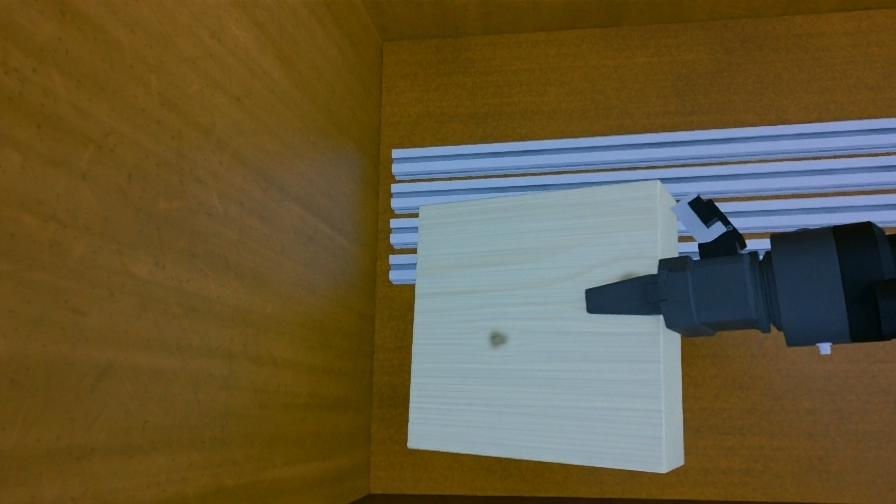

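Scene clock: 313.23 s.
Joint torques (N m): left_arm=[18.63 15.26 2.14 8.26 0.26 1.23 0.28] | right_arm=[4.19 -11.24 0.76 4.53 2.89 5.94 -1.56]
External joint torques (N m): left_arm=[-2.25 -2.59 0.7 0.7 0.18 -0.02 0.24] | right_arm=[7.25 0.21 6 8.56 3.52 7.42 -1.61]
Wrist force (N): left_arm=[5.3 -4.6 -3.6] | right_arm=[10.9 -1.9 12.3]
Wrist torque (N m): left_arm=[0.16 0.45 0.07] | right_arm=[-1.00 -5.70 1.12]
Wrist force, peak (N): left_arm=[5.8 -4.6 -4.7] | right_arm=[15.4 0.5 30.3]
move: done
base_odometry: x=+0.484 y=-0.081 heading=-0.004
lidar_m: 0.21 0.22 0.31 1.46 2.29 1.62 1.50 1.57 2.06 4.82 0.32 0.24
base_status: not commanded
joint_positions: torso_squat_rad=+0.950 torso_shift_rad=+0.313 torso_pitch_rad=+0.869 torso_yaw_rad=+0.600 left_shoulder_pitch_rad=+0.300 left_shoulder_roll_rad=+0.300 left_shoulder_yaw_rad=+0.041 left_elbow_rad=-0.149 left_forearm_roll_rad=+0.010 left_wrist_pitch_rad=-0.019 left_hand_roll_rad=+0.045 left_gripper_m=+0.099 right_shoulder_pitch_rad=-0.176 right_shoulder_roll_rad=-1.506 right_shoulder_yaw_rad=+0.399 right_elbow_rad=-1.441 right_forearm_roll_rad=+0.183 right_wrist_pitch_rad=-0.767 right_hand_roll_rad=-0.592 right_gripper_m=+0.084 head_pan_rad=-0.500 head_tilt_rad=+0.500
joint_status: all done
wheel_motors_off: 0
motor_effort: left_wheel=-5(8) right_wheel=+3(6)
chest: x=+0.1336 y=+0.0000 z=+0.8677 quat_wxyz=(+0.867, +0.124, +0.402, +0.268) (m; base frame)
left_hand: x=-0.5942 y=+0.2814 z=+0.7443 quat_wxyz=(+0.794, +0.268, +0.479, +0.263) (m; base frame)
right_hand: x=+0.4668 y=-0.0587 z=+0.3682 quat_wxyz=(+0.556, +0.419, -0.392, +0.602) (m; base frame)
pictures: head_camera
camera_calibration:
head_camera: T_world_to_cam=[[0.0436944, -0.99401, -0.100174, 0.0967706], [-0.966729, -0.0167715, -0.255252, 0.590897], [0.252043, 0.107994, -0.961671, 0.813937], [0, 0, 0, 1]] pos_world=[0.361862, 0.0182007, 0.943261]

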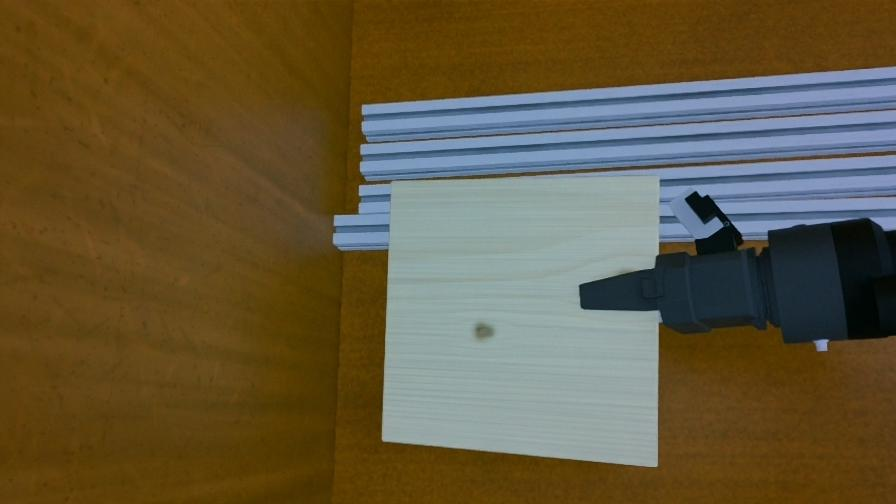

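Emit:
{"fn": "move", "kwargs": {"joints": {"torso_squat_rad":0.707,"torso_shift_rad":0.236,"head_tilt_rad":0.6}, "min_time_s": 2, "cameras": ["head_camera"]}}

Scene clock: 318.87 s.
Joint torques (N m): left_arm=[18.5 15.49 1.98 8.09 0.35 1.22 0.29] | right_arm=[-6.48 -12.05 -7.29 -10.28 -2.76 -6.09 -0.18]
External joint torques (N m): left_arm=[-2.4 -2.36 0.54 0.52 0.27 -0.03 0.25] | right_arm=[-3.51 -0.62 -2.11 -6.28 -2.14 -4.6 -0.22]
Wrist force (N): left_arm=[5.3 -3.7 -4.7] | right_arm=[-21.1 0.2 -7.3]
Wrist torque (N m): left_arm=[0.10 0.42 0.12] | right_arm=[0.02 1.50 -0.16]
Wrist force, peak (N): left_arm=[5.6 -5.3 -4.1] | right_arm=[-22.6 -0.2 -7.6]
move: done
base_odometry: x=+0.484 y=-0.081 heading=-0.004
lidar_m: 0.21 0.21 0.30 1.46 2.30 1.61 1.52 1.58 2.04 4.80 0.33 0.22
base_status: not commanded
joint_positions: torso_squat_rad=+0.707 torso_shift_rad=+0.236 torso_pitch_rad=+0.871 torso_yaw_rad=+0.600 left_shoulder_pitch_rad=+0.300 left_shoulder_roll_rad=+0.300 left_shoulder_yaw_rad=+0.041 left_elbow_rad=-0.149 left_forearm_roll_rad=+0.010 left_wrist_pitch_rad=-0.019 left_hand_roll_rad=+0.045 left_gripper_m=+0.099 right_shoulder_pitch_rad=-0.173 right_shoulder_roll_rad=-1.506 right_shoulder_yaw_rad=+0.401 right_elbow_rad=-1.437 right_forearm_roll_rad=+0.184 right_wrist_pitch_rad=-0.764 right_hand_roll_rad=-0.593 right_gripper_m=+0.074 head_pan_rad=-0.500 head_tilt_rad=+0.600
joint_status: all done
wheel_motors_off: 0
on_its_own: right_gripper_m moved -0.010 toward your old target +0.040
motor_effort: left_wheel=+0(5) right_wheel=-1(3)
chest: x=+0.1333 y=+0.0000 z=+0.9973 quat_wxyz=(+0.866, +0.125, +0.403, +0.268) (m; base frame)
left_hand: x=-0.5948 y=+0.2813 z=+0.8752 quat_wxyz=(+0.793, +0.268, +0.479, +0.263) (m; base frame)
right_hand: x=+0.4645 y=-0.0607 z=+0.4945 quat_wxyz=(+0.559, +0.418, -0.388, +0.602) (m; base frame)
pictures: head_camera
camera_calibration:
head_camera: T_world_to_cam=[[0.0413287, -0.994316, -0.0981179, 0.108236], [-0.987406, -0.0256361, -0.156117, 0.519793], [0.152714, 0.103334, -0.982853, 0.991544], [0, 0, 0, 1]] pos_world=[0.35735, 0.018486, 1.06631]

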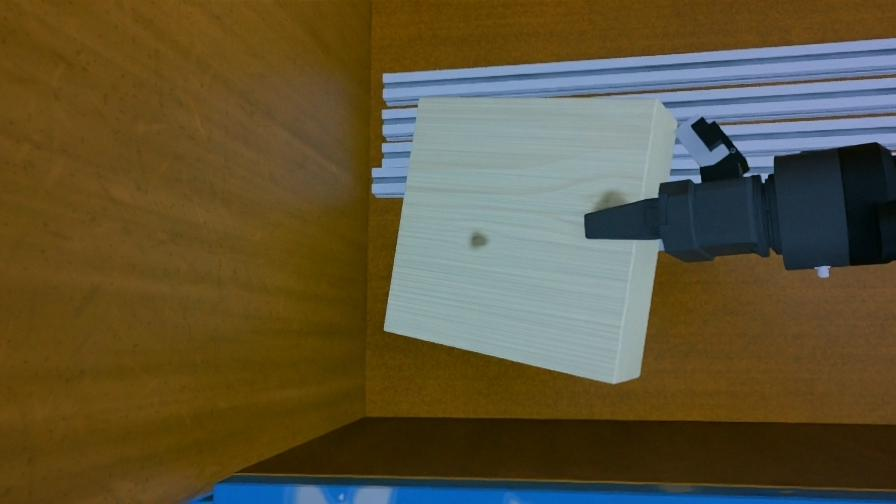

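Emit:
{"fn": "move", "kwargs": {"target": {"side":"right","x":0.422,"y":-0.06,"z":0.50,"quat_wxyz":[0.516,0.4458,-0.3608,0.6376]}, "min_time_s": 1.5, "cameras": ["head_camera"]}}

Scene clock: 325.10 s.
Joint torques (N m): left_arm=[18.35 15.42 2.06 8.13 0.25 1.12 0.34] | right_arm=[-5.24 -11.95 -6.41 -12.09 -2.62 -6.35 0.52]
External joint torques (N m): left_arm=[-2.55 -2.44 0.62 0.57 0.17 -0.13 0.29] | right_arm=[-2.68 -1.03 -1.69 -7.9 -2.01 -4.84 0.47]
Wrist force (N): left_arm=[4.6 -4.5 -4.7] | right_arm=[-21.1 0.9 -7.1]
Wrist torque (N m): left_arm=[0.17 0.31 0.04] | right_arm=[-0.06 1.51 -0.35]
Wrist force, peak (N): left_arm=[5.1 -4.7 -5.1] | right_arm=[-21.8 0.5 -7.6]
move: done
base_odometry: x=+0.484 y=-0.081 heading=-0.004
lidar_m: 0.21 0.23 0.29 1.46 2.31 1.61 1.51 1.56 2.05 4.82 0.33 0.23
base_status: not commanded
joint_positions: torso_squat_rad=+0.707 torso_shift_rad=+0.236 torso_pitch_rad=+0.871 torso_yaw_rad=+0.600 left_shoulder_pitch_rad=+0.300 left_shoulder_roll_rad=+0.300 left_shoulder_yaw_rad=+0.041 left_elbow_rad=-0.149 left_forearm_roll_rad=+0.010 left_wrist_pitch_rad=-0.019 left_hand_roll_rad=+0.045 left_gripper_m=+0.099 right_shoulder_pitch_rad=-0.145 right_shoulder_roll_rad=-1.541 right_shoulder_yaw_rad=+0.443 right_elbow_rad=-1.503 right_forearm_roll_rad=+0.241 right_wrist_pitch_rad=-0.781 right_hand_roll_rad=-0.574 right_gripper_m=+0.074 head_pan_rad=-0.500 head_tilt_rad=+0.600
joint_status: all done
wheel_motors_off: 0
motor_effort: left_wheel=+1(1) right_wheel=+1(2)
chest: x=+0.1333 y=+0.0000 z=+0.9973 quat_wxyz=(+0.866, +0.125, +0.403, +0.268) (m; base frame)
left_hand: x=-0.5948 y=+0.2813 z=+0.8752 quat_wxyz=(+0.793, +0.268, +0.479, +0.263) (m; base frame)
right_hand: x=+0.4220 y=-0.0608 z=+0.4990 quat_wxyz=(+0.517, +0.445, -0.360, +0.637) (m; base frame)
right_hand_status: reached (checked arc, planned for 1.5 s): 1 mm and 0.2 deg off.
pictures: head_camera
camera_calibration:
head_camera: T_world_to_cam=[[0.0413287, -0.994316, -0.0981179, 0.108236], [-0.987406, -0.0256361, -0.156117, 0.519793], [0.152714, 0.103334, -0.982853, 0.991544], [0, 0, 0, 1]] pos_world=[0.35735, 0.018486, 1.06631]

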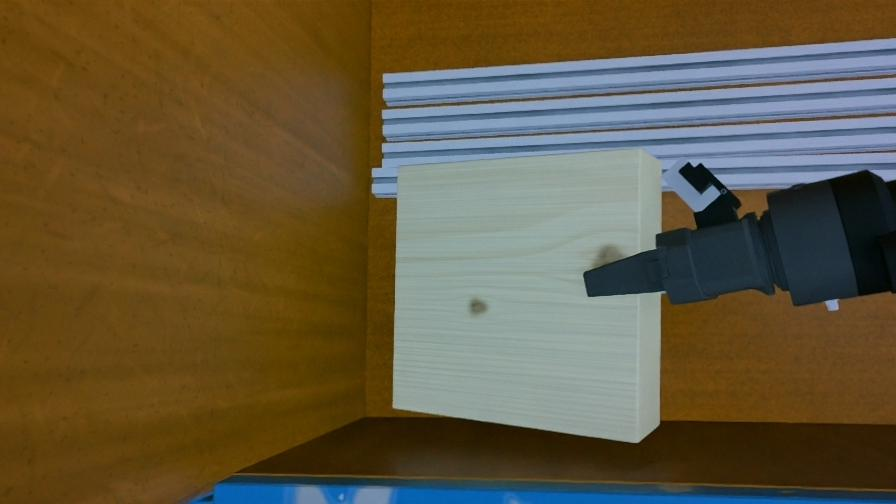

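Emit:
{"fn": "move", "kwargs": {"joints": {"torso_squat_rad":0.95,"torso_shift_rad":0.313}, "min_time_s": 2.5, "cameras": ["head_camera"]}}

Emit:
{"fn": "move", "kwargs": {"joints": {"torso_squat_rad":1.01,"torso_shift_rad":0.342}, "min_time_s": 1.5, "cameras": ["head_camera"]}}

Scene clock: 329.93 s.
Joint torques (N m): left_arm=[18.6 15.38 2.54 8 0.32 1.24 0.31] | right_arm=[1.87 -10.94 -1.32 4.4 1.55 5.68 -1.55]
External joint torques (N m): left_arm=[-2.29 -2.47 1.1 0.44 0.24 -0.02 0.27] | right_arm=[4.5 -0.01 3.45 8.62 2.18 7.18 -1.6]
Wrist force (N): left_arm=[4.9 -3.4 -4.0] | right_arm=[9.8 -1.5 12.1]
Wrist torque (N m): left_arm=[0.04 0.42 0.07] | right_arm=[-0.20 -5.08 1.29]
Wrist force, peak (N): left_arm=[5.2 -4.8 -4.9] | right_arm=[14.1 3.8 23.8]
move: done
base_odometry: x=+0.484 y=-0.081 heading=-0.004
lidar_m: 0.21 0.21 0.30 1.45 2.29 1.61 1.51 1.57 2.06 4.81 0.33 0.23
base_status: not commanded
joint_positions: torso_squat_rad=+0.950 torso_shift_rad=+0.313 torso_pitch_rad=+0.869 torso_yaw_rad=+0.600 left_shoulder_pitch_rad=+0.300 left_shoulder_roll_rad=+0.300 left_shoulder_yaw_rad=+0.041 left_elbow_rad=-0.149 left_forearm_roll_rad=+0.010 left_wrist_pitch_rad=-0.019 left_hand_roll_rad=+0.045 left_gripper_m=+0.099 right_shoulder_pitch_rad=-0.146 right_shoulder_roll_rad=-1.541 right_shoulder_yaw_rad=+0.442 right_elbow_rad=-1.507 right_forearm_roll_rad=+0.240 right_wrist_pitch_rad=-0.784 right_hand_roll_rad=-0.573 right_gripper_m=+0.079 head_pan_rad=-0.500 head_tilt_rad=+0.600
joint_status: all done
wheel_motors_off: 0
motor_effort: left_wheel=-3(5) right_wheel=+3(4)
chest: x=+0.1337 y=+0.0000 z=+0.8676 quat_wxyz=(+0.867, +0.124, +0.402, +0.268) (m; base frame)
left_hand: x=-0.5942 y=+0.2814 z=+0.7444 quat_wxyz=(+0.793, +0.268, +0.479, +0.263) (m; base frame)
right_hand: x=+0.4233 y=-0.0590 z=+0.3721 quat_wxyz=(+0.514, +0.446, -0.362, +0.637) (m; base frame)
pictures: head_camera
camera_calibration:
head_camera: T_world_to_cam=[[0.0413782, -0.994319, -0.0980681, 0.0953733], [-0.987171, -0.025536, -0.15761, 0.50121], [0.15421, 0.103332, -0.98262, 0.863668], [0, 0, 0, 1]] pos_world=[0.357647, 0.0183863, 0.937006]

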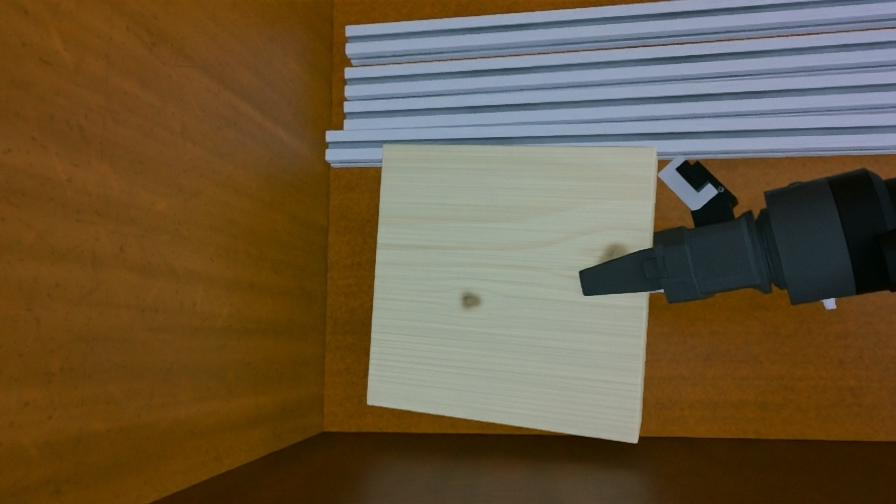

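Scene clock: 331.73 s.
Joint torques (N m): left_arm=[18.54 15.41 2.11 7.9 0.28 1.22 0.36] | right_arm=[2.92 -10.83 -0.49 6.44 2.85 7.39 -0.93]
External joint torques (N m): left_arm=[-2.34 -2.44 0.67 0.34 0.2 -0.03 0.31] | right_arm=[5.56 0.11 4.28 10.66 3.47 8.9 -0.98]
Wrist force (N): left_arm=[5.1 -3.3 -3.4] | right_arm=[24.0 0.2 18.9]
Wrist torque (N m): left_arm=[0.09 0.41 0.05] | right_arm=[-0.35 -4.11 0.70]
Wrist force, peak (N): left_arm=[5.5 -5.0 -4.4] | right_arm=[24.6 -0.3 19.8]
move: done
base_odometry: x=+0.484 y=-0.081 heading=-0.004
lidar_m: 0.21 0.21 0.30 1.46 2.30 1.61 1.51 1.56 2.05 4.81 0.34 0.22
base_status: not commanded
joint_positions: torso_squat_rad=+1.010 torso_shift_rad=+0.342 torso_pitch_rad=+0.869 torso_yaw_rad=+0.600 left_shoulder_pitch_rad=+0.300 left_shoulder_roll_rad=+0.300 left_shoulder_yaw_rad=+0.041 left_elbow_rad=-0.149 left_forearm_roll_rad=+0.010 left_wrist_pitch_rad=-0.019 left_hand_roll_rad=+0.045 left_gripper_m=+0.099 right_shoulder_pitch_rad=-0.147 right_shoulder_roll_rad=-1.541 right_shoulder_yaw_rad=+0.442 right_elbow_rad=-1.508 right_forearm_roll_rad=+0.240 right_wrist_pitch_rad=-0.785 right_hand_roll_rad=-0.574 right_gripper_m=+0.085 head_pan_rad=-0.500 head_tilt_rad=+0.600
joint_status: all done
wheel_motors_off: 0
motor_effort: left_wheel=-4(5) right_wheel=+3(6)
chest: x=+0.1330 y=+0.0000 z=+0.8311 quat_wxyz=(+0.867, +0.124, +0.402, +0.268) (m; base frame)
left_hand: x=-0.5948 y=+0.2814 z=+0.7075 quat_wxyz=(+0.794, +0.268, +0.479, +0.263) (m; base frame)
right_hand: x=+0.4229 y=-0.0588 z=+0.3360 quat_wxyz=(+0.514, +0.446, -0.363, +0.637) (m; base frame)
pictures: head_camera
camera_calibration:
head_camera: T_world_to_cam=[[0.0414143, -0.99433, -0.0979412, 0.091696], [-0.987093, -0.0255401, -0.1581, 0.495178], [0.154702, 0.103225, -0.982554, 0.827676], [0, 0, 0, 1]] pos_world=[0.356946, 0.0183865, 0.900504]

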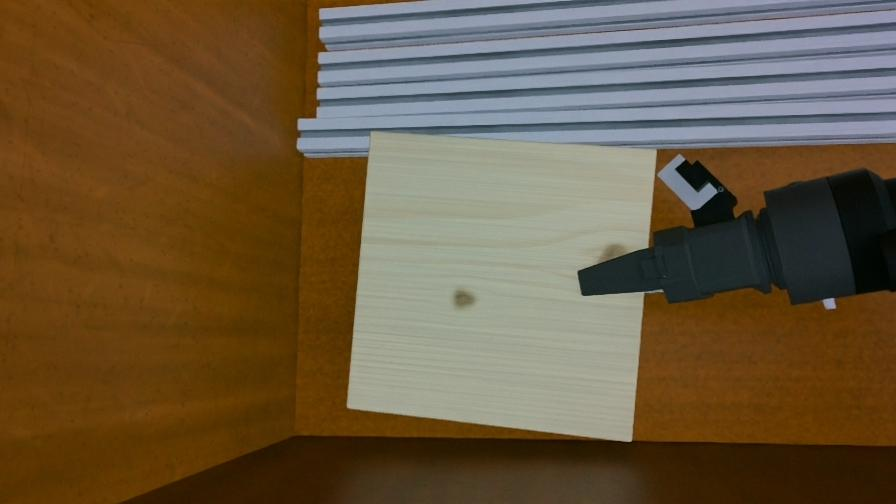

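Emit:
{"fn": "move", "kwargs": {"joints": {"torso_squat_rad":0.85,"torso_shift_rad":0.275}, "min_time_s": 1.5}}

Emit:
{"fn": "move", "kwargs": {"target": {"side":"right","x":0.428,"y":-0.06,"z":0.435,"quat_wxyz":[0.49,0.4598,-0.3426,0.6577]}, "min_time_s": 1, "cameras": ["head_camera"]}}

Scene clock: 336.93 s.
Joint torques (N m): left_arm=[18.82 15.62 2.3 7.84 0.32 1.11 0.25] | right_arm=[-5.31 -10.8 -7.2 -11.32 -2.66 -6.38 0.05]
External joint torques (N m): left_arm=[-2.09 -2.23 0.86 0.28 0.24 -0.15 0.2] | right_arm=[-2.75 0.12 -2.48 -7.13 -2.04 -4.87 0.01]
Wrist force (N): left_arm=[5.1 -4.5 -4.4] | right_arm=[-21.8 -0.3 -7.3]
Wrist torque (N m): left_arm=[0.20 0.46 0.07] | right_arm=[0.06 1.70 -0.31]
Wrist force, peak (N): left_arm=[5.5 -4.6 -4.6] | right_arm=[24.7 0.6 19.9]
move: done
base_odometry: x=+0.484 y=-0.081 heading=-0.004
lidar_m: 0.21 0.23 0.29 1.46 2.31 1.61 1.51 1.57 2.04 4.82 0.33 0.22
base_status: not commanded
joint_positions: torso_squat_rad=+0.850 torso_shift_rad=+0.275 torso_pitch_rad=+0.871 torso_yaw_rad=+0.600 left_shoulder_pitch_rad=+0.300 left_shoulder_roll_rad=+0.300 left_shoulder_yaw_rad=+0.041 left_elbow_rad=-0.149 left_forearm_roll_rad=+0.010 left_wrist_pitch_rad=-0.019 left_hand_roll_rad=+0.045 left_gripper_m=+0.099 right_shoulder_pitch_rad=-0.144 right_shoulder_roll_rad=-1.541 right_shoulder_yaw_rad=+0.443 right_elbow_rad=-1.503 right_forearm_roll_rad=+0.241 right_wrist_pitch_rad=-0.781 right_hand_roll_rad=-0.574 right_gripper_m=+0.074 head_pan_rad=-0.500 head_tilt_rad=+0.600
joint_status: all done
wheel_motors_off: 0
on_its_own: right_gripper_m moved -0.011 toward your old target +0.040
motor_effort: left_wheel=+0(4) right_wheel=+0(5)
chest: x=+0.1342 y=+0.0000 z=+0.9245 quat_wxyz=(+0.866, +0.125, +0.403, +0.268) (m; base frame)
left_hand: x=-0.5938 y=+0.2813 z=+0.8023 quat_wxyz=(+0.793, +0.268, +0.479, +0.263) (m; base frame)
right_hand: x=+0.4229 y=-0.0608 z=+0.4262 quat_wxyz=(+0.516, +0.445, -0.360, +0.637) (m; base frame)
pictures: none

Scene clock: 338.27 s.
Joint torques (N m): left_arm=[18.58 15.92 2.31 8.17 0.39 1.09 0.29] | right_arm=[-9.83 -11.75 -7.12 -10.58 -3.23 -6.25 0.24]
External joint torques (N m): left_arm=[-2.32 -1.94 0.88 0.6 0.31 -0.16 0.25] | right_arm=[-6.38 0.05 -2.04 -6.62 -2.48 -4.82 0.2]
Wrist force (N): left_arm=[4.9 -3.6 -4.4] | right_arm=[-21.8 -0.3 -7.0]
Wrist torque (N m): left_arm=[0.05 0.42 0.05] | right_arm=[0.14 1.74 -0.33]
Wrist force, peak (N): left_arm=[5.2 -5.3 -4.3] | right_arm=[-22.8 -0.3 -7.5]
move: done
base_odometry: x=+0.484 y=-0.081 heading=-0.004
lidar_m: 0.21 0.22 0.30 1.46 2.30 1.60 1.51 1.56 2.04 4.82 0.33 0.22
base_status: not commanded
joint_positions: torso_squat_rad=+0.850 torso_shift_rad=+0.275 torso_pitch_rad=+0.871 torso_yaw_rad=+0.600 left_shoulder_pitch_rad=+0.300 left_shoulder_roll_rad=+0.300 left_shoulder_yaw_rad=+0.041 left_elbow_rad=-0.149 left_forearm_roll_rad=+0.010 left_wrist_pitch_rad=-0.019 left_hand_roll_rad=+0.045 left_gripper_m=+0.099 right_shoulder_pitch_rad=-0.225 right_shoulder_roll_rad=-1.578 right_shoulder_yaw_rad=+0.490 right_elbow_rad=-1.488 right_forearm_roll_rad=+0.312 right_wrist_pitch_rad=-0.839 right_hand_roll_rad=-0.647 right_gripper_m=+0.074 head_pan_rad=-0.500 head_tilt_rad=+0.600
joint_status: all done
wheel_motors_off: 0
motor_effort: left_wheel=+0(1) right_wheel=+2(3)
chest: x=+0.1342 y=+0.0000 z=+0.9245 quat_wxyz=(+0.866, +0.125, +0.403, +0.268) (m; base frame)
left_hand: x=-0.5938 y=+0.2813 z=+0.8023 quat_wxyz=(+0.793, +0.268, +0.479, +0.263) (m; base frame)
right_hand: x=+0.4276 y=-0.0609 z=+0.4339 quat_wxyz=(+0.491, +0.458, -0.341, +0.658) (m; base frame)
right_hand_status: reached (checked arc, planned for 1.0 s): 1 mm and 0.2 deg off.
pictures: head_camera
camera_calibration:
head_camera: T_world_to_cam=[[0.0413378, -0.994316, -0.0981122, 0.101043], [-0.98739, -0.0256356, -0.156215, 0.509507], [0.152812, 0.103333, -0.982838, 0.919789], [0, 0, 0, 1]] pos_world=[0.35835, 0.018486, 0.99351]

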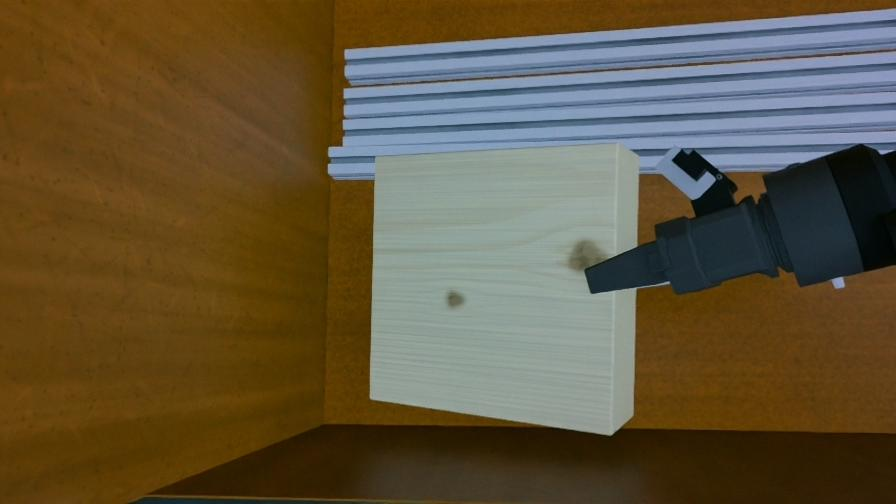

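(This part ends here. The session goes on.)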